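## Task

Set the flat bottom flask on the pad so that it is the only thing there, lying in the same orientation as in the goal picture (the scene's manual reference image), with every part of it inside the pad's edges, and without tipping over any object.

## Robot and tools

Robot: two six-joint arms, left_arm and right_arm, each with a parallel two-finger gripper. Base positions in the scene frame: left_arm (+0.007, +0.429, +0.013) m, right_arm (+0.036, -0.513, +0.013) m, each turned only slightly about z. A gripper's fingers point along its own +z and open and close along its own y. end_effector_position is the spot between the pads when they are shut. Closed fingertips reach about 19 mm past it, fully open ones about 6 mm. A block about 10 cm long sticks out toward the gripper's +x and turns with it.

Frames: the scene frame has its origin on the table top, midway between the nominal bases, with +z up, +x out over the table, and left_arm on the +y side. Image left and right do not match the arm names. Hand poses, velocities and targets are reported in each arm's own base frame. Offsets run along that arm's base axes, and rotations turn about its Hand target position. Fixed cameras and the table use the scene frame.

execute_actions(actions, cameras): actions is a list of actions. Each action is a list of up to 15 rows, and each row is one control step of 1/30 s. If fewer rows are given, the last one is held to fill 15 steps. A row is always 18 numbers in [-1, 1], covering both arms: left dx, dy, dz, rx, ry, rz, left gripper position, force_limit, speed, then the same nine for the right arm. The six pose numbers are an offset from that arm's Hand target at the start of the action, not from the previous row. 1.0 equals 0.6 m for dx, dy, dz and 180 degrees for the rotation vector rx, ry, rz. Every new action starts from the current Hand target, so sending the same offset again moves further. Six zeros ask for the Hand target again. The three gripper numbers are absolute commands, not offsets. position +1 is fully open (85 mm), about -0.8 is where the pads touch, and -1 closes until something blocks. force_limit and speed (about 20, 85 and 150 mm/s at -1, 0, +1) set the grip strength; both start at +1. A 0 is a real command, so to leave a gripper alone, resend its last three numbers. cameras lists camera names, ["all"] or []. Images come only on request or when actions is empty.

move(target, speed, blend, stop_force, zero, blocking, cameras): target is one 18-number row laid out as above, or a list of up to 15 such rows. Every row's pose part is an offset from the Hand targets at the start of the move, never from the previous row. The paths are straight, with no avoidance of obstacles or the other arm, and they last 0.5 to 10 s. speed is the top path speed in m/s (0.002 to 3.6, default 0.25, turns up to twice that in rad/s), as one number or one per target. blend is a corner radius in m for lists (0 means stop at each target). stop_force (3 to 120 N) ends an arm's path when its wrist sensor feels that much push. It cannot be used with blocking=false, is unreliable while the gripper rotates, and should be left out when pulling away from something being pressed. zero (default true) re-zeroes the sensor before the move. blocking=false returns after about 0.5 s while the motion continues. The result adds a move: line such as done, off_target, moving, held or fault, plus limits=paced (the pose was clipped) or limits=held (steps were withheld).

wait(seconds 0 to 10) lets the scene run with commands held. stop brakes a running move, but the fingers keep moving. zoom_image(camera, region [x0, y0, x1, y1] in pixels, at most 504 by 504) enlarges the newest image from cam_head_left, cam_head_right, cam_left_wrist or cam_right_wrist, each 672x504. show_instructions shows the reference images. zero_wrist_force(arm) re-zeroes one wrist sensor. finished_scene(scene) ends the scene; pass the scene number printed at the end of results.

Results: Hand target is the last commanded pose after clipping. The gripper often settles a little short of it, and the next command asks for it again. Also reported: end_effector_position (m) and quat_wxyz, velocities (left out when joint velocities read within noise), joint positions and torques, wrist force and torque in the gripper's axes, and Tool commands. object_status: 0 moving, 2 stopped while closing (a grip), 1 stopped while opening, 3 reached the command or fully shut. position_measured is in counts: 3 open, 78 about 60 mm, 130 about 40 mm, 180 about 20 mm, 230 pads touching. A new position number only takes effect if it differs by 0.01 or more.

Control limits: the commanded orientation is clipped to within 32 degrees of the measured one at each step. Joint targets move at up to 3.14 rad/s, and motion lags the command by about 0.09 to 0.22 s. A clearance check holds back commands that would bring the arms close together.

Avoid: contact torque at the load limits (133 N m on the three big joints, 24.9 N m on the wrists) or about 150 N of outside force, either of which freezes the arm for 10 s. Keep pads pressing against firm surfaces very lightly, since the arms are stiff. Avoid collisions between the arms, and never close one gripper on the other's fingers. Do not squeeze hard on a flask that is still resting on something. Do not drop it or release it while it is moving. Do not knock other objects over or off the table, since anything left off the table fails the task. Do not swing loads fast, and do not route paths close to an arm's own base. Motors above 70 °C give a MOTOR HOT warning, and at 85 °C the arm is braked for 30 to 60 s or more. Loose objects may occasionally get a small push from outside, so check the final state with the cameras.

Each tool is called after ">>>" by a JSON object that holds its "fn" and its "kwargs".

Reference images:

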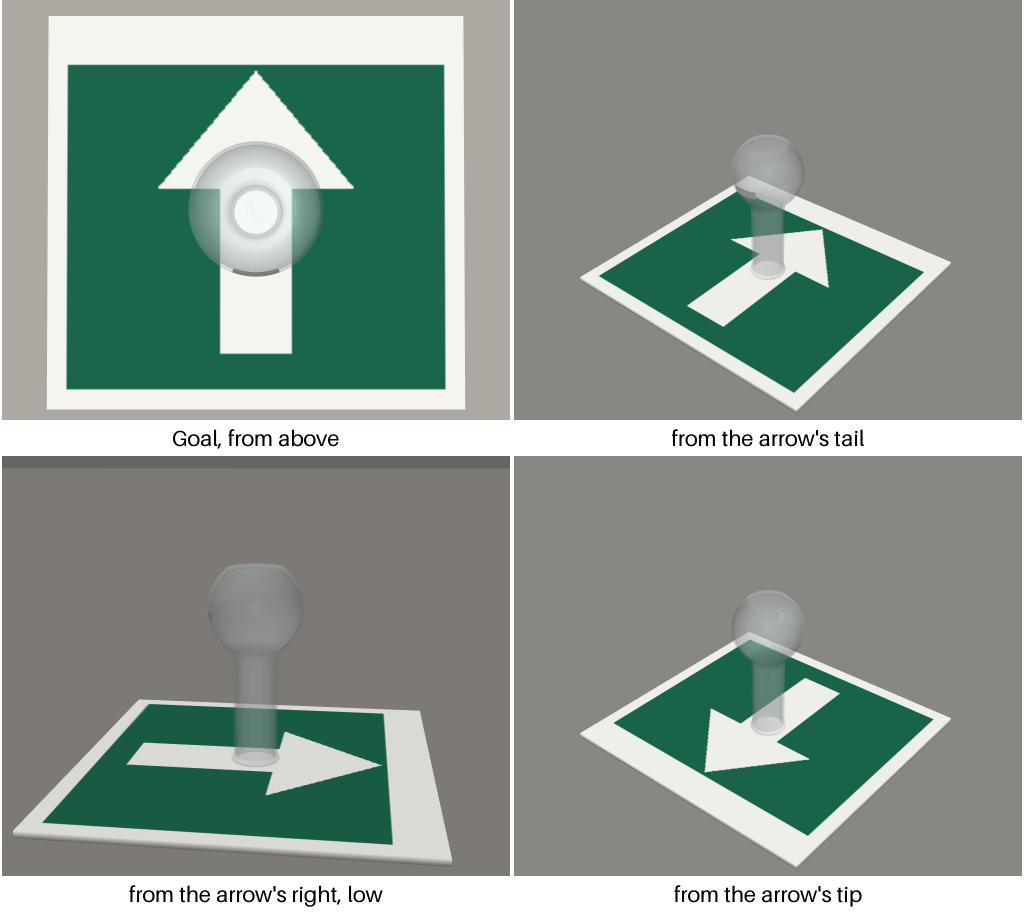

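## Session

>>> {"fn": "execute_actions", "kwargs": {"actions": []}}

>>> {"fn": "show_instructions", "kwargs": {}}

Scene clock: 0.00 s.
left_arm: end_effector_position=(+0.1969, -0.6567, +0.2172) position_measured=3 object_status=3 end_effector_quat_wxyz=(+0.002, +0.377, +0.926, +0.004) | right_arm: end_effector_position=(+0.1893, -0.1350, +0.3475) position_measured=3 object_status=3 end_effector_quat_wxyz=(+0.631, -0.273, -0.666, -0.290)
Joint positions: left_arm=[-1.478 -1.114 1.291 -1.744 -1.563 -0.705] | right_arm=[2.694 -1.787 -1.668 -2.788 1.943 -0.027]
Joint velocities: within noise
Joint torques (N m): no reading
Wrist force (N): no reading
Wrist torque (N m): no reading
Wrist force, peak (N): no reading
Hand target: left_arm +0.1969, -0.6567, +0.2172; +0.002, +0.377, +0.926, +0.004 | right_arm +0.1893, -0.1350, +0.3475; +0.631, -0.273, -0.666, -0.290
Tool commands: left_gripper/position=+1.0 left_gripper/force_limit=+1.0 left_gripper/speed=+1.0 right_gripper/position=+1.0 right_gripper/force_limit=+1.0 right_gripper/speed=+1.0
camera_calibration:
cam_left_wrist: T_world_to_cam=[[0.710242, 0.703318, 0.0299836, 0.321717], [0.651867, -0.67317, 0.349158, -0.628402], [0.265753, -0.228441, -0.936584, 0.132885], [0, 0, 0, 1]] pos_world=[0.145823, -0.618934, 0.334223]
cam_right_wrist: T_world_to_cam=[[0.728501, 0.683854, 0.0403797, -0.0540449], [0.278518, -0.241818, -0.92949, 0.2568], [-0.625871, 0.688381, -0.36663, 0.469713], [0, 0, 0, 1]] pos_world=[0.261828, -0.224284, 0.413087]

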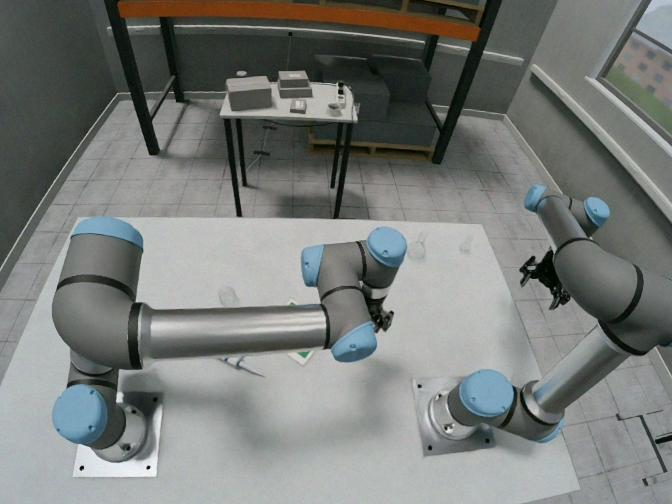

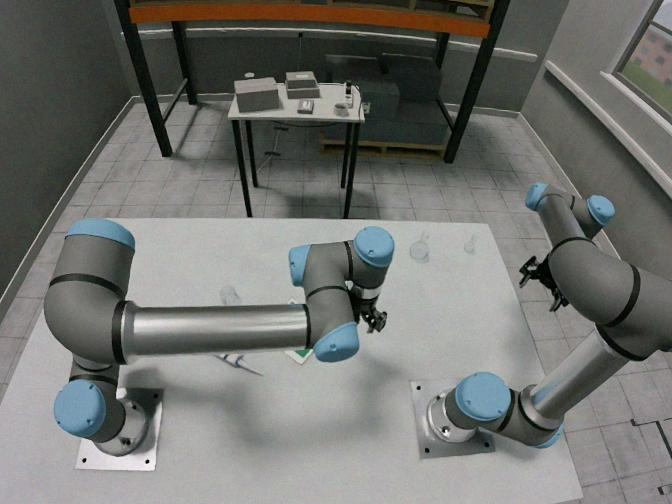

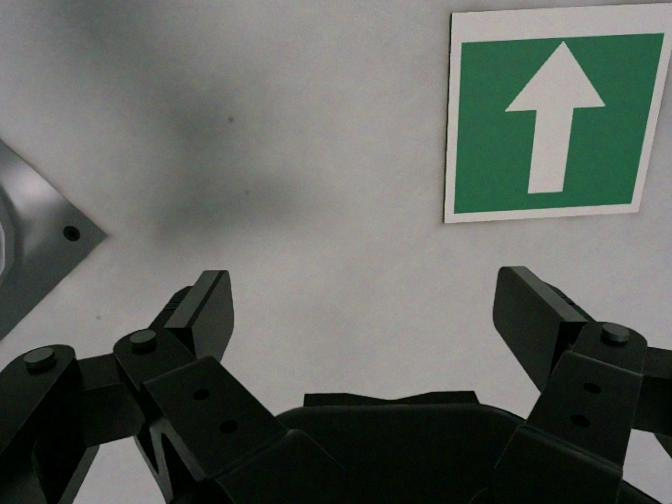

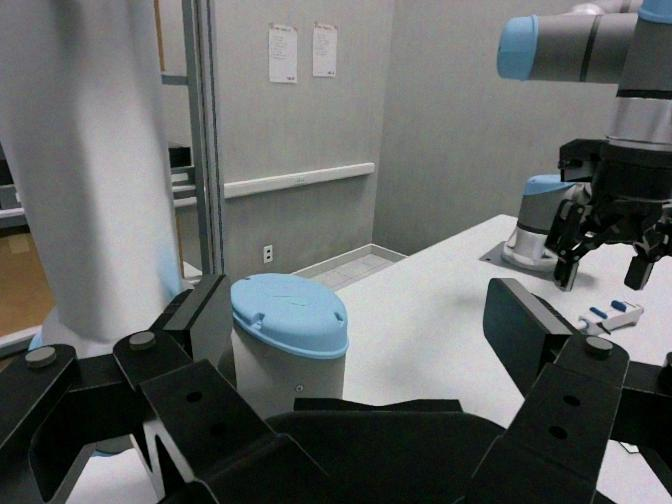

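Reference images for this scene: manual.

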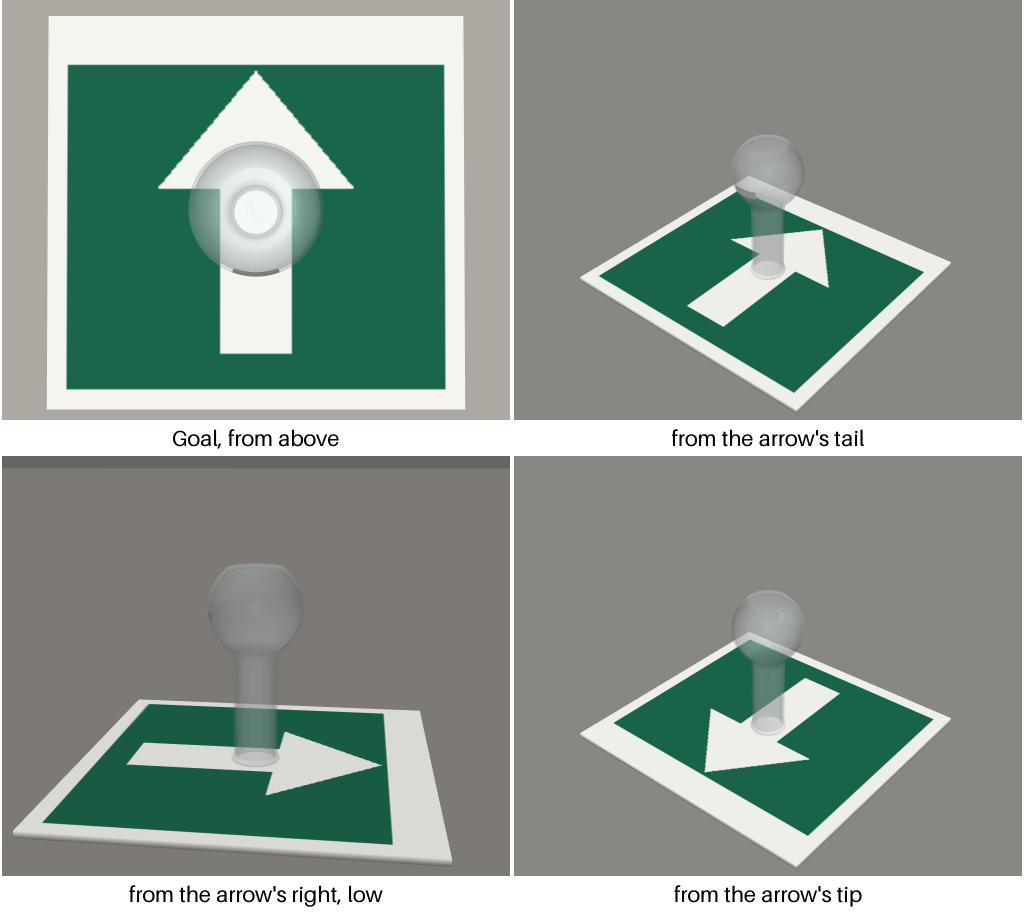

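>>> {"fn": "zoom_image", "kwargs": {"camera": "cam_head_left", "region": [190, 270, 330, 385]}}

>>> {"fn": "zoom_image", "kwargs": {"camera": "cam_head_right", "region": [390, 215, 500, 285]}}

>>> {"fn": "zoom_image", "kwargs": {"camera": "cam_head_right", "region": [190, 270, 330, 385]}}

Scaled by 3.600 from the camera's 672x504 image, which has a finer 960x720 frame.

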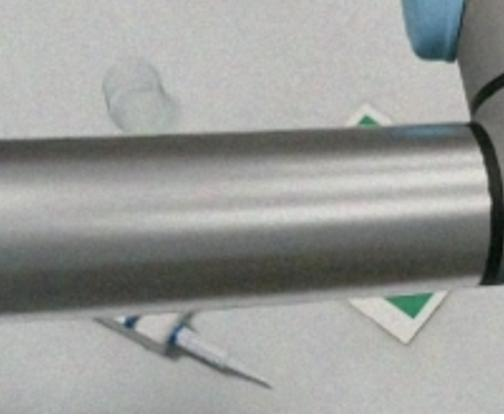

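Scaled by 4.582 from the camera's 672x504 image, which has a finer 960x720 frame.

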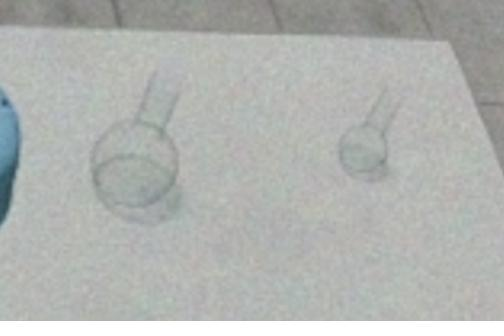

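Scaled by 3.600 from the camera's 672x504 image, which has a finer 960x720 frame.

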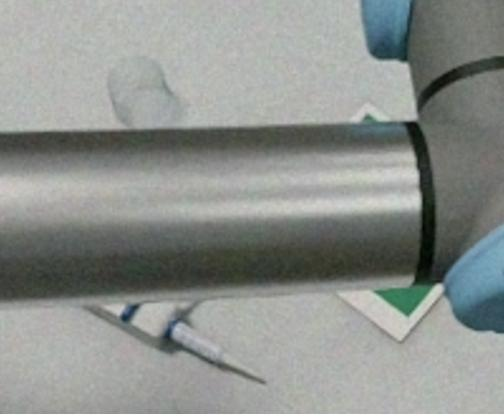

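>>> {"fn": "move", "kwargs": {"target": [0.005,0.595,0.438,0,0,0,1,1,1,0.435,-0.025,0.121,-0.3563,-0.3334,-0.0203,1,1,1], "speed": 0.35, "cameras": ["all"]}}

Scene clock: 28.77 s.
left_arm: end_effector_position=(+0.2000, -0.2998, +0.4800) position_measured=3 object_status=3 end_effector_quat_wxyz=(+0.002, +0.377, +0.926, +0.004) | right_arm: end_effector_position=(+0.4502, -0.1499, +0.4201) position_measured=3 object_status=3 end_effector_quat_wxyz=(+0.008, +0.398, +0.917, +0.019)
Joint positions: left_arm=[-1.367 -1.856 1.416 -1.127 -1.563 -0.595] | right_arm=[3.088 -1.496 -1.42 -1.767 1.601 0.766]
Joint torques (N m): left_arm=[-11.14 -18.81 -15.93 -2.05 -1.15 -2.54] | right_arm=[2.71 12.47 27.45 5.16 -1.59 1.01]
Wrist force (N): left_arm=[-0.2 0.3 -0.6] | right_arm=[-0.6 -1.1 4.1]
Wrist torque (N m): left_arm=[0.01 0.06 -0.06] | right_arm=[-0.23 0.30 0.17]
Wrist force, peak (N): left_arm=[1.2 1.5 -1.8] | right_arm=[-0.5 -1.1 4.2]
Hand target: left_arm +0.1999, -0.2997, +0.4800; +0.002, +0.377, +0.926, +0.004 | right_arm +0.4503, -0.1500, +0.4201; +0.008, +0.398, +0.917, +0.019
Off the commanded pose: left_arm 0.000 m, 0 deg | right_arm 0.000 m, 0 deg.
move: done
camera_calibration:
cam_left_wrist: T_world_to_cam=[[0.710175, 0.703385, 0.0300263, 0.0606943], [0.651893, -0.673095, 0.349254, -0.481903], [0.26587, -0.228457, -0.936547, 0.459709], [0, 0, 0, 1]] pos_world=[0.148823, -0.262034, 0.597023]
cam_right_wrist: T_world_to_cam=[[0.730256, 0.682003, 0.0399808, -0.237758], [0.634069, -0.698392, 0.331972, -0.510461], [0.254328, -0.217074, -0.942442, 0.37968], [0, 0, 0, 1]] pos_world=[0.400728, -0.111931, 0.536791]

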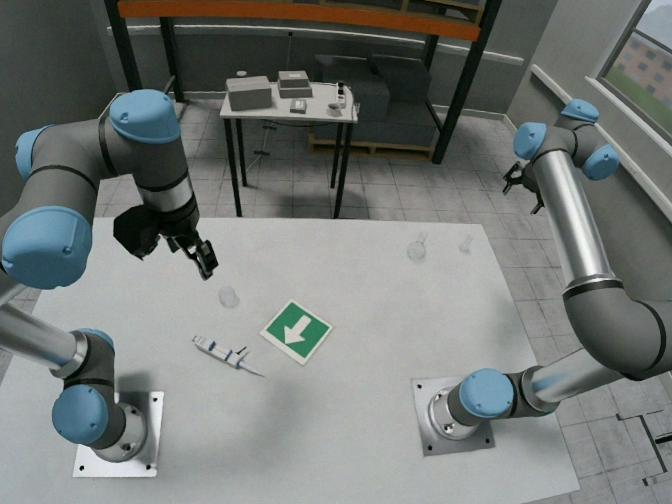

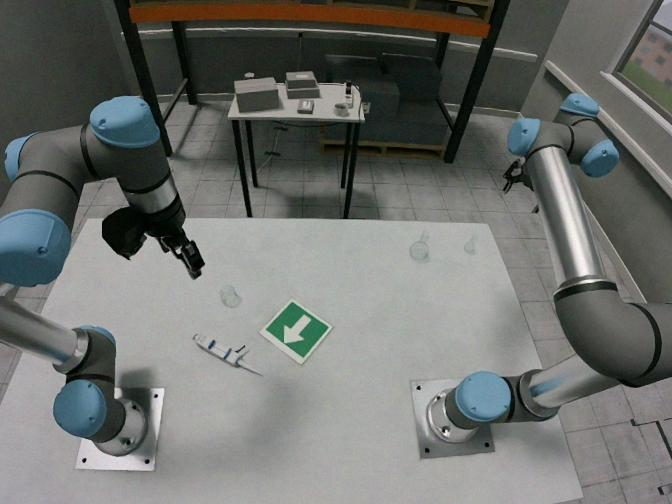

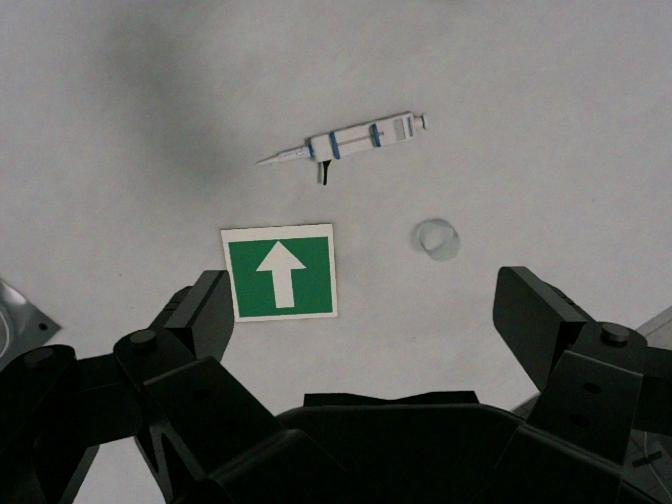

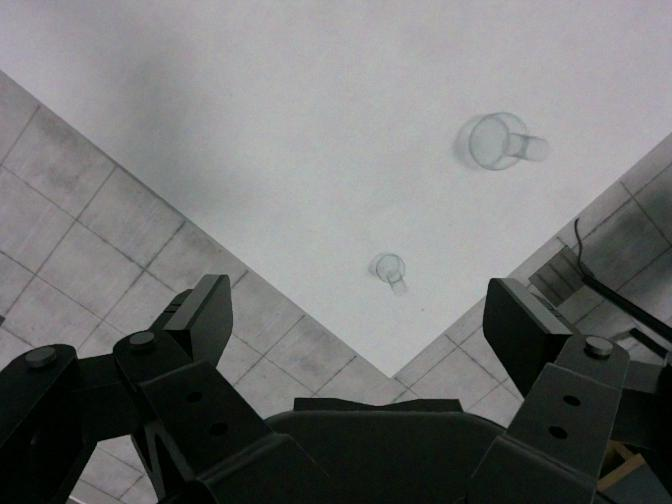

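>>> {"fn": "zoom_image", "kwargs": {"camera": "cam_right_wrist", "region": [360, 90, 560, 310]}}

>>> {"fn": "zoom_image", "kwargs": {"camera": "cam_right_wrist", "region": [355, 240, 425, 310]}}

>>> {"fn": "zoom_image", "kwargs": {"camera": "cam_head_left", "region": [190, 270, 330, 385]}}

>>> {"fn": "zoom_image", "kwargs": {"camera": "cam_left_wrist", "region": [200, 200, 480, 340]}}

Scaled by 2.291 from the camera's 672x504 image, which has a finer 960x720 frame.

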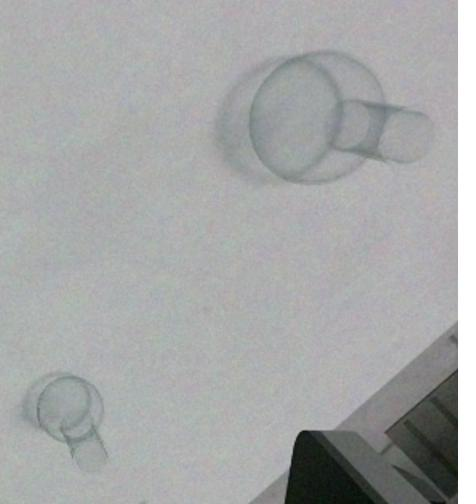

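Scaled by 7.200 from the camera's 672x504 image, which has a finer 960x720 frame.

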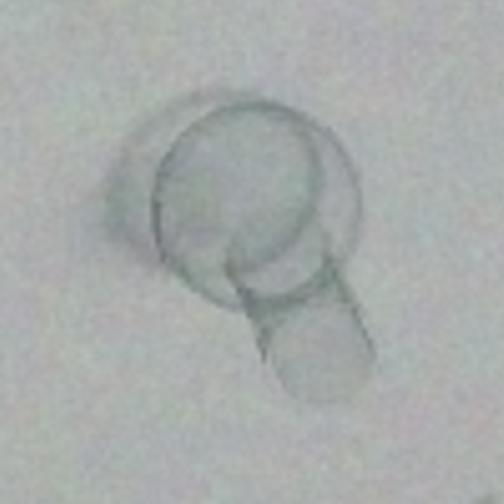

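Scaled by 3.600 from the camera's 672x504 image, which has a finer 960x720 frame.

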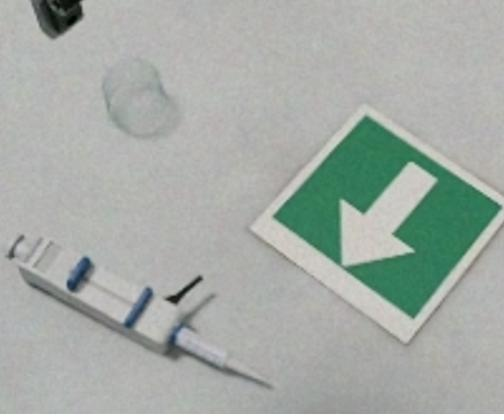

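Scaled by 1.800 from the camera's 672x504 image, which has a finer 960x720 frame.

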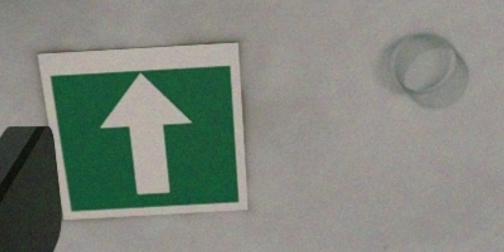

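>>> {"fn": "move", "kwargs": {"target": [[0,0,0,0,0,0,1,1,1,0.28,-0.01,-0.25,-0.0233,0.3734,0.4901,0.5,-1,0],[0,0,0,0,0,0,1,1,1,0.368,0,-0.6,-0.0233,0.3734,0.4901,0.5,-1,0]], "speed": [0.35,0.2], "blend": [0.02,0], "cameras": ["all"]}}

Scene clock: 61.83 s.
left_arm: end_effector_position=(+0.1999, -0.2997, +0.4800) position_measured=3 object_status=3 end_effector_quat_wxyz=(+0.002, +0.377, +0.926, +0.004) | right_arm: end_effector_position=(+0.6711, -0.1500, +0.0602) position_measured=66 object_status=3 end_effector_quat_wxyz=(-0.453, -0.366, +0.785, -0.211)
Joint positions: left_arm=[-1.368 -1.856 1.416 -1.127 -1.563 -0.595] | right_arm=[3.331 -2.612 -0.809 -2.221 0.993 -0.387]
Joint torques (N m): left_arm=[-11.73 -18.54 -11.95 -1.38 -0.81 -1.87] | right_arm=[-6.62 45.87 14.55 0.94 -1.65 -0.81]
Wrist force (N): left_arm=[0.1 0.4 -0.3] | right_arm=[-0.5 -0.6 1.5]
Wrist torque (N m): left_arm=[0.01 0.02 -0.06] | right_arm=[-0.12 0.15 0.02]
Wrist force, peak (N): left_arm=[-0.4 0.8 -0.6] | right_arm=[-3.8 -1.1 2.6]
Hand target: left_arm +0.1999, -0.2997, +0.4800; +0.002, +0.377, +0.926, +0.004 | right_arm +0.6711, -0.1500, +0.0601; -0.453, -0.366, +0.785, -0.211
Off the commanded pose: left_arm 0.000 m, 0 deg | right_arm 0.000 m, 0 deg.
move: done
camera_calibration:
cam_left_wrist: T_world_to_cam=[[0.710242, 0.703318, 0.0299836, 0.0606216], [0.651867, -0.67317, 0.349158, -0.481795], [0.265753, -0.228441, -0.936584, 0.459775], [0, 0, 0, 1]] pos_world=[0.148823, -0.261934, 0.597023]
cam_right_wrist: T_world_to_cam=[[-0.766435, 0.642321, -0.00102756, 0.616313], [0.488608, 0.581981, -0.650046, -0.182253], [-0.41694, -0.49872, -0.759894, 0.381657], [0, 0, 0, 1]] pos_world=[0.720543, -0.0994632, 0.172179]

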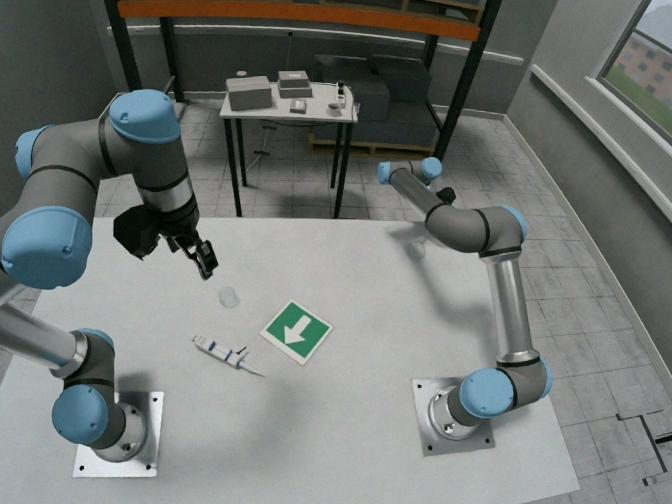

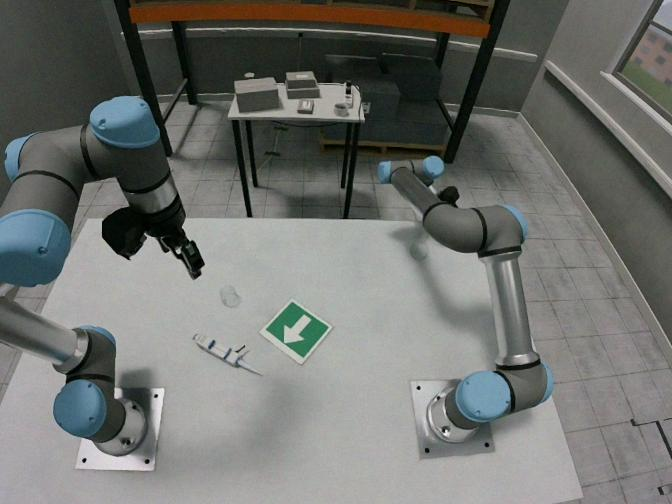

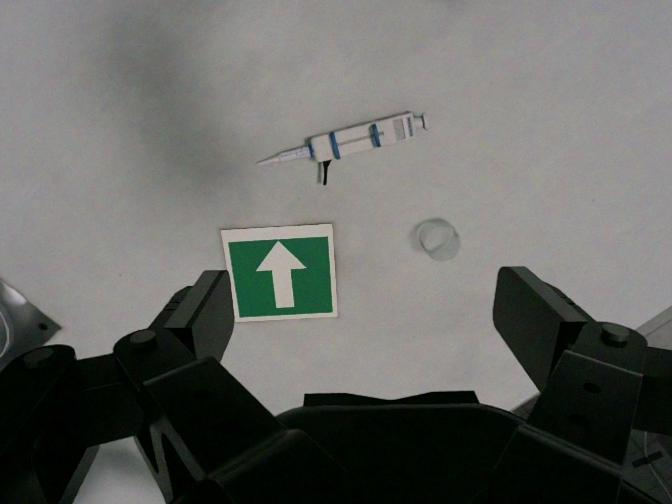

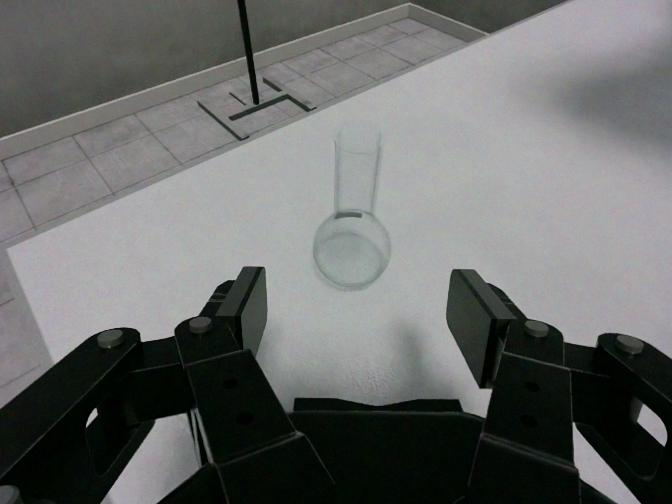

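>>> {"fn": "zoom_image", "kwargs": {"camera": "cam_right_wrist", "region": [290, 110, 410, 300]}}

Scaled by 2.653 from the camera's 672x504 image, which has a finer 960x720 frame.

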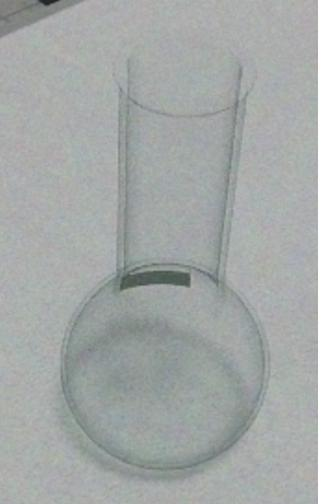

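>>> {"fn": "move", "kwargs": {"target": [0,0,0,0,0,0,1,1,1,0,0,-0.067,0,0,0,0.5,-1,0], "speed": 0.1}}

>>> {"fn": "move", "kwargs": {"target": [0,0,0,0,0,0,1,1,1,0,0,-0.06,0,0,0,0.5,-1,0], "speed": 0.01, "stop_force": 3, "cameras": ["cam_right_wrist"]}}

Scene clock: 72.47 s.
left_arm: end_effector_position=(+0.1999, -0.2997, +0.4800) position_measured=3 object_status=3 end_effector_quat_wxyz=(+0.002, +0.377, +0.926, +0.004) | right_arm: end_effector_position=(+0.6711, -0.1500, +0.0198) position_measured=66 object_status=3 end_effector_quat_wxyz=(-0.453, -0.366, +0.785, -0.211)
Joint positions: left_arm=[-1.368 -1.856 1.416 -1.127 -1.563 -0.595] | right_arm=[3.331 -2.652 -0.837 -2.153 0.993 -0.387]
Joint torques (N m): left_arm=[-11.4 -18.02 -12.89 -1.33 -0.94 -2.04] | right_arm=[7.55 62.58 23.46 -2.45 -0.64 -1.52]
Wrist force (N): left_arm=[-0.1 0.6 -0.1] | right_arm=[-0.6 -0.9 1.5]
Wrist torque (N m): left_arm=[0.05 0.04 -0.05] | right_arm=[-0.16 0.14 0.01]
Wrist force, peak (N): left_arm=[-0.1 0.6 -0.8] | right_arm=[-2.1 -0.7 2.3]
Hand target: left_arm +0.1999, -0.2997, +0.4800; +0.002, +0.377, +0.926, +0.004 | right_arm +0.6711, -0.1500, +0.0199; -0.453, -0.366, +0.785, -0.211
Off the commanded pose: left_arm 0.000 m, 0 deg | right_arm 0.000 m, 0 deg.
move: done

Scene clock: 75.23 s.
left_arm: end_effector_position=(+0.1999, -0.2997, +0.4800) position_measured=3 object_status=3 end_effector_quat_wxyz=(+0.002, +0.377, +0.926, +0.004) | right_arm: end_effector_position=(+0.6711, -0.1500, +0.0029) position_measured=66 object_status=3 end_effector_quat_wxyz=(-0.453, -0.366, +0.785, -0.211)
Joint positions: left_arm=[-1.368 -1.856 1.416 -1.127 -1.563 -0.595] | right_arm=[3.331 -2.671 -0.845 -2.126 0.993 -0.387]
Joint torques (N m): left_arm=[-11.56 -19.31 -12.85 -1.32 -1.07 -1.8] | right_arm=[2.75 61.97 24.41 -2.18 0.93 -1.78]
Wrist force (N): left_arm=[-0.2 0.6 -0.5] | right_arm=[2.6 0.3 -0.8]
Wrist torque (N m): left_arm=[0.04 0.06 -0.06] | right_arm=[-0.03 0.08 0.09]
Wrist force, peak (N): left_arm=[-0.5 0.4 -0.6] | right_arm=[11.8 1.6 -5.6]
Hand target: left_arm +0.1999, -0.2997, +0.4800; +0.002, +0.377, +0.926, +0.004 | right_arm +0.6711, -0.1500, +0.0029; -0.453, -0.366, +0.785, -0.211 (not the last commanded pose)
Off the commanded pose: left_arm 0.000 m, 0 deg | right_arm 0.019 m, 0 deg.
move: contact (right_arm)
camera_calibration:
cam_right_wrist: T_world_to_cam=[[-0.766434, 0.642322, -0.00102828, 0.616331], [0.488609, 0.58198, -0.650046, -0.219616], [-0.416941, -0.49872, -0.759894, 0.33808], [0, 0, 0, 1]] pos_world=[0.720643, -0.0994632, 0.114779]
Images, in order (width x height): cam_right_wrist 672x504.

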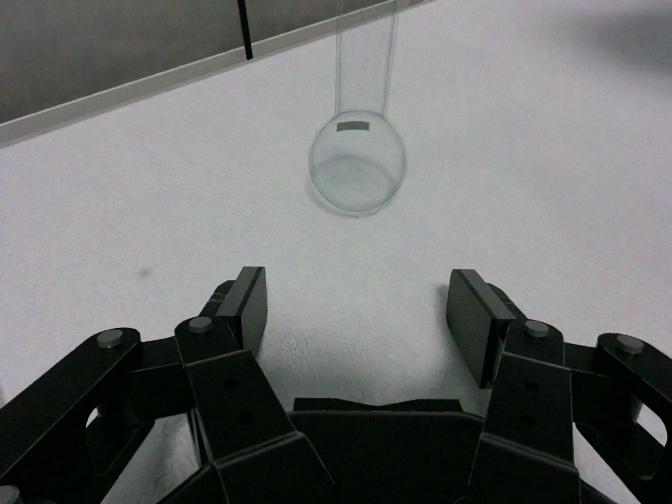

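>>> {"fn": "move", "kwargs": {"target": [[0,0,0,0,0,0,1,1,1,0,0,0.011,0,0,0,0.5,-1,0],[0,0,0,0,0,0,1,1,1,-0.0778,-0.0878,0.0093,0,0,0,0.5,-1,0]], "speed": 0.07, "cameras": ["cam_right_wrist"]}}

Scene clock: 81.40 s.
left_arm: end_effector_position=(+0.1999, -0.2997, +0.4800) position_measured=3 object_status=3 end_effector_quat_wxyz=(+0.002, +0.377, +0.926, +0.004) | right_arm: end_effector_position=(+0.6245, -0.2027, +0.0085) position_measured=66 object_status=3 end_effector_quat_wxyz=(-0.453, -0.366, +0.785, -0.211)
Joint positions: left_arm=[-1.368 -1.856 1.416 -1.127 -1.563 -0.595] | right_arm=[3.274 -2.54 -1.099 -1.979 0.948 -0.429]
Joint torques (N m): left_arm=[-10.77 -18.81 -12.93 -1.49 -0.67 -1.66] | right_arm=[10.9 48.65 14.3 -1.54 1.01 1.28]
Wrist force (N): left_arm=[-0.3 0.0 -0.6] | right_arm=[-0.8 -0.7 1.4]
Wrist torque (N m): left_arm=[-0.04 0.07 -0.05] | right_arm=[-0.13 0.20 -0.03]
Wrist force, peak (N): left_arm=[-0.7 0.4 -0.6] | right_arm=[2.7 0.3 -0.9]
Hand target: left_arm +0.1999, -0.2997, +0.4800; +0.002, +0.377, +0.926, +0.004 | right_arm +0.6244, -0.2026, +0.0085; -0.453, -0.366, +0.785, -0.211
Off the commanded pose: left_arm 0.000 m, 0 deg | right_arm 0.000 m, 0 deg.
move: done
camera_calibration:
cam_right_wrist: T_world_to_cam=[[-0.76639, 0.642374, -0.00118556, 0.614392], [0.488775, 0.581937, -0.649961, -0.162551], [-0.416828, -0.498703, -0.759967, 0.296594], [0, 0, 0, 1]] pos_world=[0.673943, -0.152163, 0.120478]
Images, in order (width x height): cam_right_wrist 672x504.

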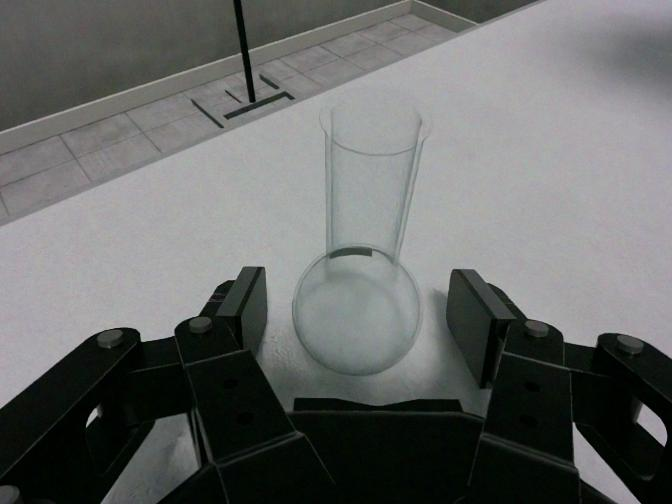

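>>> {"fn": "move", "kwargs": {"target": [[0,0,0,0,0,0,1,1,1,0.0043,0.0051,0,0,0,0,0.5,-1,0],[0,0,0,0,0,0,1,1,1,0.0043,0.0051,0,0,0,0,-1,-1,-1]], "speed": 0.05, "cameras": ["cam_right_wrist"]}}

Scene clock: 85.93 s.
left_arm: end_effector_position=(+0.1999, -0.2997, +0.4800) position_measured=3 object_status=3 end_effector_quat_wxyz=(+0.002, +0.377, +0.926, +0.004) | right_arm: end_effector_position=(+0.6270, -0.1996, +0.0085) position_measured=125 object_status=0 end_effector_quat_wxyz=(-0.453, -0.366, +0.785, -0.211)
Joint positions: left_arm=[-1.368 -1.856 1.416 -1.127 -1.563 -0.595] | right_arm=[3.277 -2.546 -1.087 -1.987 0.951 -0.426]
Joint torques (N m): left_arm=[-10.87 -18.19 -13.95 -1.53 -0.28 -1.54] | right_arm=[-8.48 57.83 11.64 2.61 -2.28 -1.67]
Wrist force (N): left_arm=[0.2 0.5 -0.1] | right_arm=[2.0 -0.6 -1.0]
Wrist torque (N m): left_arm=[0.04 0.00 -0.05] | right_arm=[-0.15 0.12 -0.11]
Wrist force, peak (N): left_arm=[-0.5 0.6 -0.6] | right_arm=[2.0 -0.6 -1.0]
Hand target: left_arm +0.1999, -0.2997, +0.4800; +0.002, +0.377, +0.926, +0.004 | right_arm +0.6270, -0.1996, +0.0085; -0.453, -0.366, +0.785, -0.211
Off the commanded pose: left_arm 0.000 m, 0 deg | right_arm 0.000 m, 0 deg.
move: done
camera_calibration:
cam_right_wrist: T_world_to_cam=[[-0.766397, 0.642366, -0.00107689, 0.614383], [0.488667, 0.581931, -0.650047, -0.165608], [-0.416941, -0.49872, -0.759894, 0.299213], [0, 0, 0, 1]] pos_world=[0.676543, -0.149063, 0.120378]
Images, in order (width x height): cam_right_wrist 672x504.

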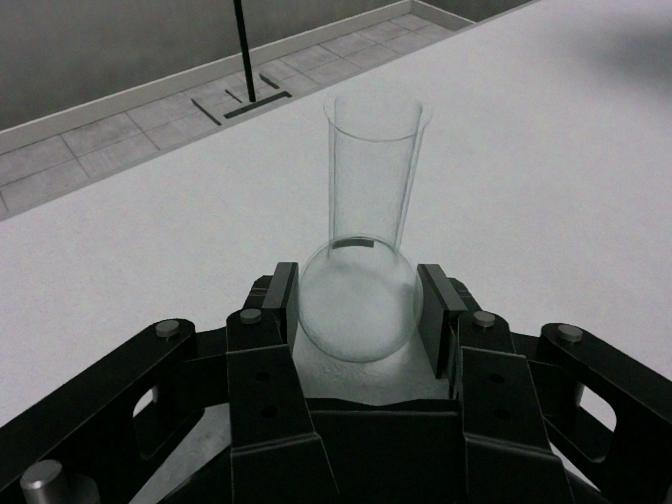

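>>> {"fn": "move", "kwargs": {"target": [0,0,0,0,0,0,1,1,1,0,0,0.1,0,0,0,-1,-1,-1], "speed": 0.08, "cameras": ["cam_right_wrist"]}}

Scene clock: 87.63 s.
left_arm: end_effector_position=(+0.1999, -0.2997, +0.4800) position_measured=3 object_status=3 end_effector_quat_wxyz=(+0.002, +0.377, +0.926, +0.004) | right_arm: end_effector_position=(+0.6271, -0.1996, +0.0685) position_measured=125 object_status=2 end_effector_quat_wxyz=(-0.453, -0.366, +0.785, -0.211)
Joint positions: left_arm=[-1.368 -1.856 1.416 -1.127 -1.563 -0.595] | right_arm=[3.277 -2.478 -1.052 -2.09 0.951 -0.427]
Joint torques (N m): left_arm=[-10.54 -18.16 -13.46 -1.35 -0.3 -1.38] | right_arm=[-6.59 45.65 13.05 2.68 -1.31 0.06]
Wrist force (N): left_arm=[-0.4 0.2 -0.3] | right_arm=[-1.0 -0.7 1.4]
Wrist torque (N m): left_arm=[-0.01 0.08 -0.06] | right_arm=[-0.12 0.19 -0.10]
Wrist force, peak (N): left_arm=[-0.5 0.2 -0.8] | right_arm=[-2.7 -0.9 2.6]
Hand target: left_arm +0.1999, -0.2997, +0.4800; +0.002, +0.377, +0.926, +0.004 | right_arm +0.6270, -0.1996, +0.0685; -0.453, -0.366, +0.785, -0.211
Off the commanded pose: left_arm 0.000 m, 0 deg | right_arm 0.000 m, 0 deg.
move: done
camera_calibration:
cam_right_wrist: T_world_to_cam=[[-0.76646, 0.642292, -0.00109538, 0.614482], [0.488667, 0.582028, -0.64996, -0.126606], [-0.416826, -0.498704, -0.759967, 0.344744], [0, 0, 0, 1]] pos_world=[0.676542, -0.149063, 0.180379]
Images, in order (width x height): cam_right_wrist 672x504.

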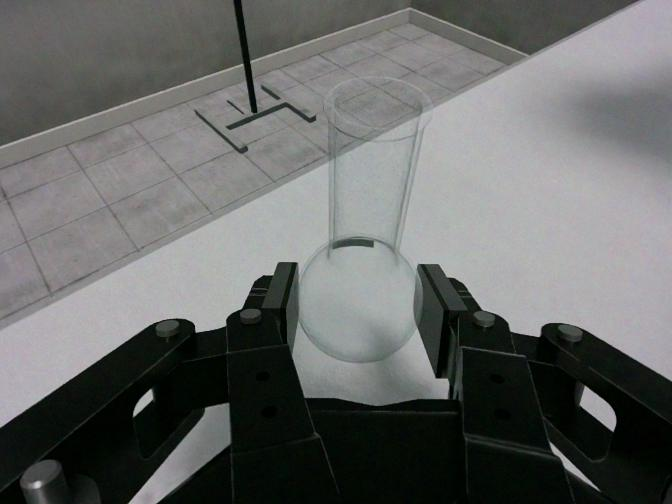

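>>> {"fn": "move", "kwargs": {"target": [[0,0,0,0,0,0,1,1,1,-0.05,0.01,0.22,0,0,0,-1,-1,-1],[0,0,0,0,0,0,1,1,1,-0.345,0.0827,0.22,0.5029,-0.2345,0.1227,-1,-1,-1],[0,0,0,0,0,0,1,1,1,-0.345,0.0827,-0.0558,0.5029,-0.2345,0.1227,-1,-1,-1]], "speed": [0.2,0.35,0.15], "blend": [0.04,0.02,0], "cameras": ["cam_right_wrist","cam_head_left","cam_head_right"]}}

>>> {"fn": "zoom_image", "kwargs": {"camera": "cam_head_right", "region": [380, 230, 520, 350]}}

Scene clock: 97.40 s.
left_arm: end_effector_position=(+0.1999, -0.2997, +0.4800) position_measured=3 object_status=3 end_effector_quat_wxyz=(+0.002, +0.377, +0.926, +0.004) | right_arm: end_effector_position=(+0.4200, -0.1500, +0.0351) position_measured=125 object_status=2 end_effector_quat_wxyz=(+0.256, -0.606, +0.722, +0.215)
Joint positions: left_arm=[-1.368 -1.856 1.416 -1.127 -1.563 -0.595] | right_arm=[2.744 -1.915 -2.14 -0.837 2.232 -1.856]
Joint torques (N m): left_arm=[-11.33 -17.58 -15.52 -1.58 -0.22 -0.97] | right_arm=[3.45 20.14 16.86 4.73 3.01 0.61]
Wrist force (N): left_arm=[-0.2 0.2 -0.3] | right_arm=[0.0 -1.2 3.6]
Wrist torque (N m): left_arm=[0.00 0.06 -0.05] | right_arm=[-0.24 0.15 0.13]
Wrist force, peak (N): left_arm=[-0.5 0.7 -0.4] | right_arm=[1.6 -0.9 5.2]
Hand target: left_arm +0.1999, -0.2997, +0.4800; +0.002, +0.377, +0.926, +0.004 | right_arm +0.4200, -0.1500, +0.0350; +0.256, -0.606, +0.722, +0.215
Off the commanded pose: left_arm 0.000 m, 0 deg | right_arm 0.000 m, 0 deg.
move: done
camera_calibration:
cam_right_wrist: T_world_to_cam=[[-0.984611, 0.174758, -0.000279924, 0.445315], [0.0912048, 0.515225, 0.852189, 0.0282497], [0.149071, 0.839049, -0.523235, 0.212399], [0, 0, 0, 1]] pos_world=[0.404223, -0.270591, 0.0871852]
Images, in order (width x height): cam_head_left 672x504, cam_head_right 672x504, cam_right_wrist 672x504.

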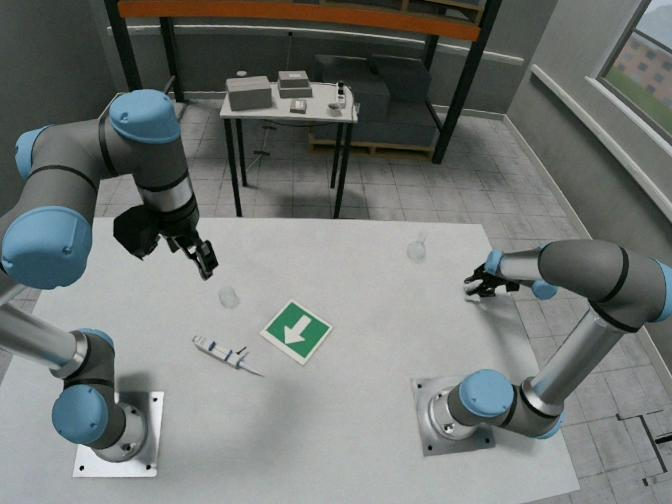

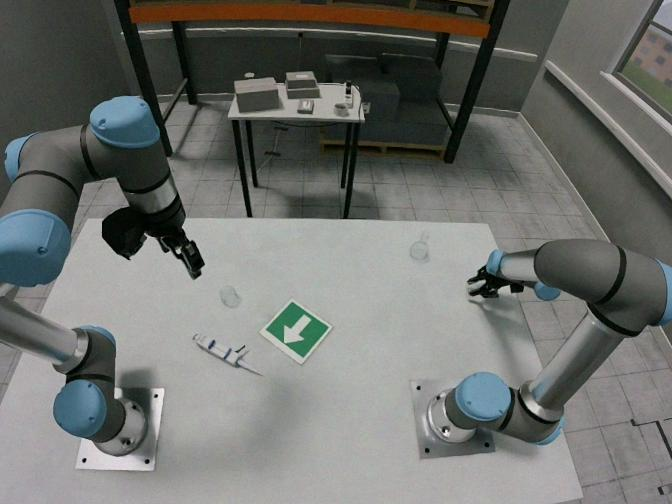

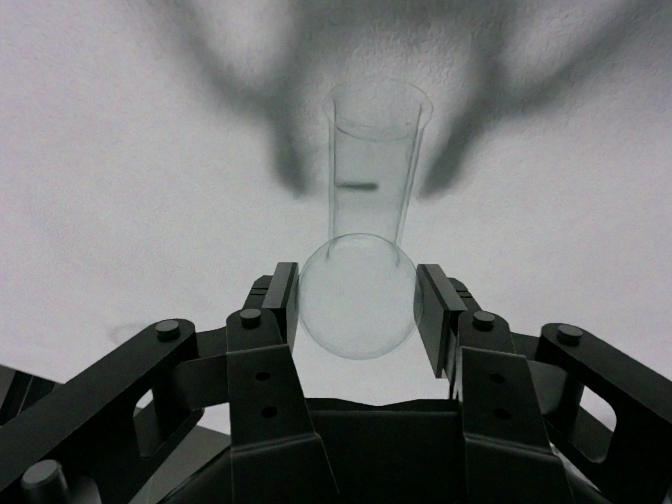

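Scaled by 3.600 from the camera's 672x504 image, which has a finer 960x720 frame.

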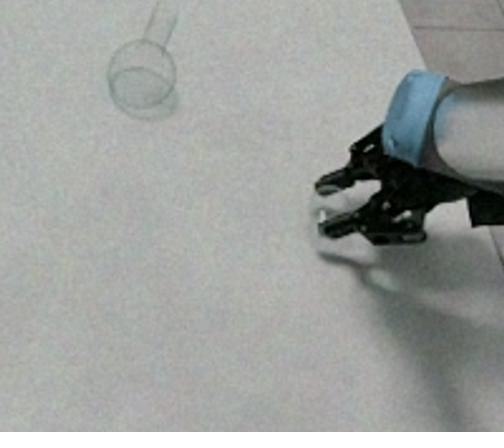

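>>> {"fn": "move", "kwargs": {"target": [0,0,0,0,0,0,1,1,1,0,0,-0.055,0,0,0,-1,-1,-1], "speed": 0.008, "stop_force": 3, "cameras": ["cam_right_wrist"]}}

Scene clock: 102.60 s.
left_arm: end_effector_position=(+0.1999, -0.2997, +0.4800) position_measured=3 object_status=3 end_effector_quat_wxyz=(+0.002, +0.377, +0.926, +0.004) | right_arm: end_effector_position=(+0.4200, -0.1500, +0.0148) position_measured=125 object_status=2 end_effector_quat_wxyz=(+0.256, -0.606, +0.722, +0.215)
Joint positions: left_arm=[-1.368 -1.856 1.416 -1.127 -1.563 -0.595] | right_arm=[2.744 -1.961 -2.151 -0.779 2.232 -1.856]
Joint torques (N m): left_arm=[-9.89 -18.35 -15.69 -1.5 -0.13 -0.92] | right_arm=[9.88 35.73 20.01 0.09 0.22 -1.31]
Wrist force (N): left_arm=[-0.6 0.5 -0.5] | right_arm=[-1.9 -1.1 1.2]
Wrist torque (N m): left_arm=[0.04 0.12 -0.05] | right_arm=[-0.21 0.24 0.14]
Wrist force, peak (N): left_arm=[-0.6 0.5 -0.5] | right_arm=[-8.3 2.7 -5.9]
Hand target: left_arm +0.1999, -0.2997, +0.4800; +0.002, +0.377, +0.926, +0.004 | right_arm +0.4200, -0.1500, +0.0148; +0.256, -0.606, +0.722, +0.215 (not the last commanded pose)
Off the commanded pose: left_arm 0.000 m, 0 deg | right_arm 0.013 m, 0 deg.
move: contact (right_arm)
camera_calibration:
cam_right_wrist: T_world_to_cam=[[-0.984629, 0.174658, -0.00044999, 0.4454], [0.0910096, 0.515258, 0.852189, 0.0456286], [0.149074, 0.839049, -0.523234, 0.201762], [0, 0, 0, 1]] pos_world=[0.404323, -0.270591, 0.0668847]
Images, in order (width x height): cam_right_wrist 672x504.

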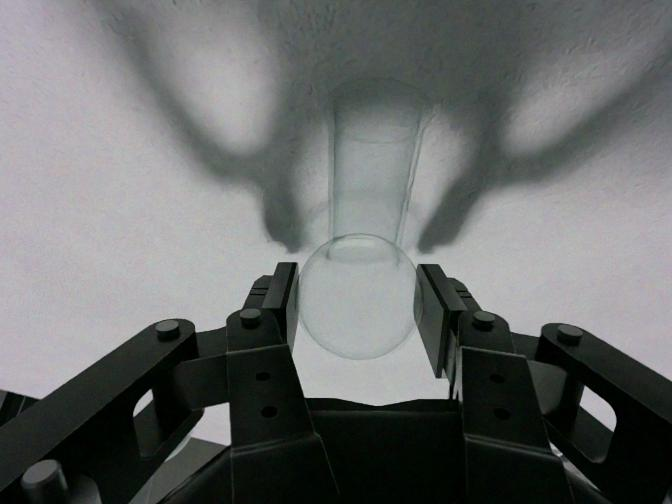

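>>> {"fn": "move", "kwargs": {"target": [0,0,0,0,0,0,1,1,1,0,0,0,0,0,0,0.4,-1,-1], "speed": 0.1, "cameras": ["cam_right_wrist"]}}

Scene clock: 104.57 s.
left_arm: end_effector_position=(+0.1999, -0.2997, +0.4800) position_measured=3 object_status=3 end_effector_quat_wxyz=(+0.002, +0.377, +0.926, +0.004) | right_arm: end_effector_position=(+0.4200, -0.1500, +0.0148) position_measured=78 object_status=0 end_effector_quat_wxyz=(+0.256, -0.606, +0.722, +0.215)
Joint positions: left_arm=[-1.368 -1.856 1.416 -1.127 -1.563 -0.595] | right_arm=[2.744 -1.961 -2.151 -0.779 2.232 -1.856]
Joint torques (N m): left_arm=[-9.97 -17.49 -15.81 -1.64 -0.18 -0.93] | right_arm=[8.9 36.54 19.93 1.03 0.31 -1.19]
Wrist force (N): left_arm=[-0.2 0.0 -0.4] | right_arm=[-0.4 -1.1 3.4]
Wrist torque (N m): left_arm=[-0.05 0.05 -0.06] | right_arm=[-0.23 0.21 0.15]
Wrist force, peak (N): left_arm=[-0.4 0.7 -0.6] | right_arm=[-0.1 -1.2 3.5]
Hand target: left_arm +0.1999, -0.2997, +0.4800; +0.002, +0.377, +0.926, +0.004 | right_arm +0.4200, -0.1500, +0.0148; +0.256, -0.606, +0.722, +0.215
Off the commanded pose: left_arm 0.000 m, 0 deg | right_arm 0.000 m, 0 deg.
move: done
camera_calibration:
cam_right_wrist: T_world_to_cam=[[-0.984629, 0.174658, -0.00044999, 0.4454], [0.0910096, 0.515258, 0.852189, 0.0455434], [0.149074, 0.839049, -0.523234, 0.201814], [0, 0, 0, 1]] pos_world=[0.404323, -0.270591, 0.0669847]
Images, in order (width x height): cam_right_wrist 672x504.

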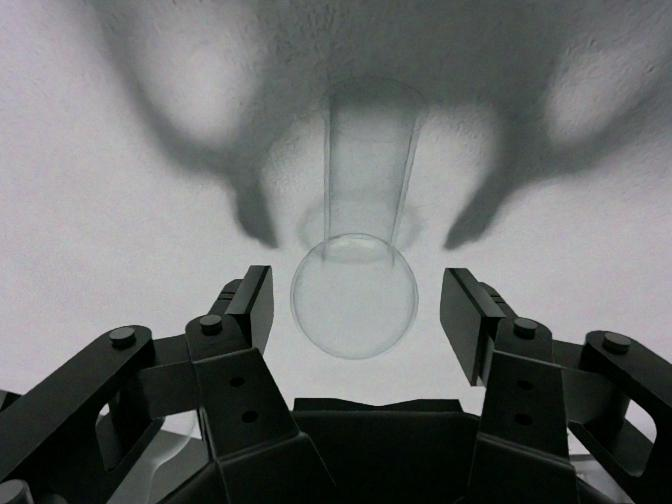

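>>> {"fn": "move", "kwargs": {"target": [[0,0,0,0,0,0,1,1,1,-0.0104,-0.0588,0.1557,0,0,0,0.4,-1,-1],[0,0,0,0,0,0,1,1,1,0.0283,0.0833,0.342,-0.4432,0.0781,0,0.4,-1,-1],[0,0,0,0,0,0,1,1,1,0.0257,0.1298,0.0687,-0.4432,0.0781,0,0.4,-1,-1]], "speed": [0.08,0.35,0.2], "blend": [0.02,0.02,0], "cameras": ["cam_right_wrist","cam_head_right"]}}

Scene clock: 113.13 s.
left_arm: end_effector_position=(+0.1999, -0.2997, +0.4800) position_measured=3 object_status=3 end_effector_quat_wxyz=(+0.002, +0.377, +0.926, +0.004) | right_arm: end_effector_position=(+0.4355, -0.0720, +0.0561) position_measured=78 object_status=3 end_effector_quat_wxyz=(-0.274, -0.600, +0.715, -0.230) end_effector_velocity=(+0.001, +0.000, -0.001) end_effector_angular_velocity=(+0.001, -0.003, +0.000)
Joint positions: left_arm=[-1.368 -1.856 1.416 -1.127 -1.563 -0.595] | right_arm=[3.632 -1.798 -2.143 -1.279 1.017 -0.76]
Joint velocities: left_arm=[within noise] | right_arm=[0 -0.002 0 0.006 0 0]
Joint torques (N m): left_arm=[-10.06 -18.86 -17.44 -1.36 0.23 -0.53] | right_arm=[-10.1 17.61 10.5 4.17 -3 -0.61]
Wrist force (N): left_arm=[-0.1 0.3 -0.1] | right_arm=[-0.9 -0.7 2.9]
Wrist torque (N m): left_arm=[0.00 0.04 -0.06] | right_arm=[-0.15 0.25 0.04]
Wrist force, peak (N): left_arm=[-0.6 0.6 -0.7] | right_arm=[-3.3 -0.7 4.6]
Hand target: left_arm +0.1999, -0.2997, +0.4800; +0.002, +0.377, +0.926, +0.004 | right_arm +0.4354, -0.0721, +0.0560; -0.274, -0.600, +0.715, -0.230
Off the commanded pose: left_arm 0.000 m, 0 deg | right_arm 0.000 m, 0 deg.
move: done
camera_calibration:
cam_right_wrist: T_world_to_cam=[[-0.984903, 0.173102, -0.00109027, 0.446951], [0.160277, 0.909518, -0.38352, 0.036411], [-0.0653963, -0.377905, -0.923532, 0.183958], [0, 0, 0, 1]] pos_world=[0.446398, -0.0409657, 0.184343]
Images, in order (width x height): cam_head_right 672x504, cam_right_wrist 672x504.

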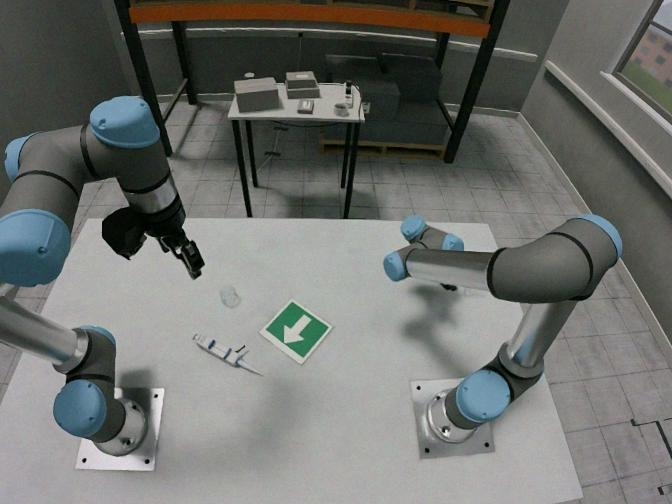

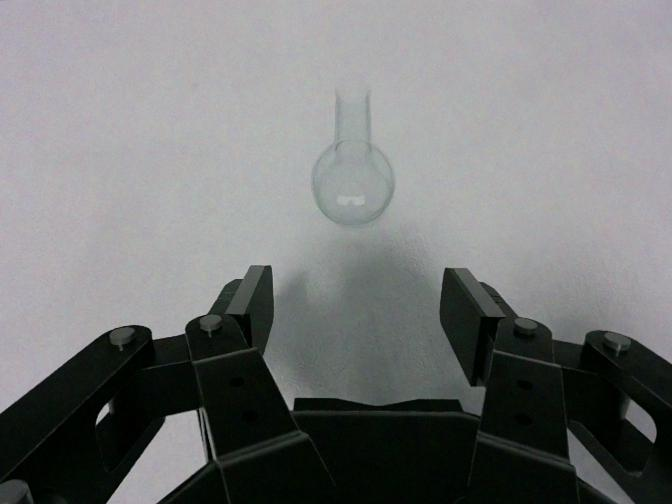

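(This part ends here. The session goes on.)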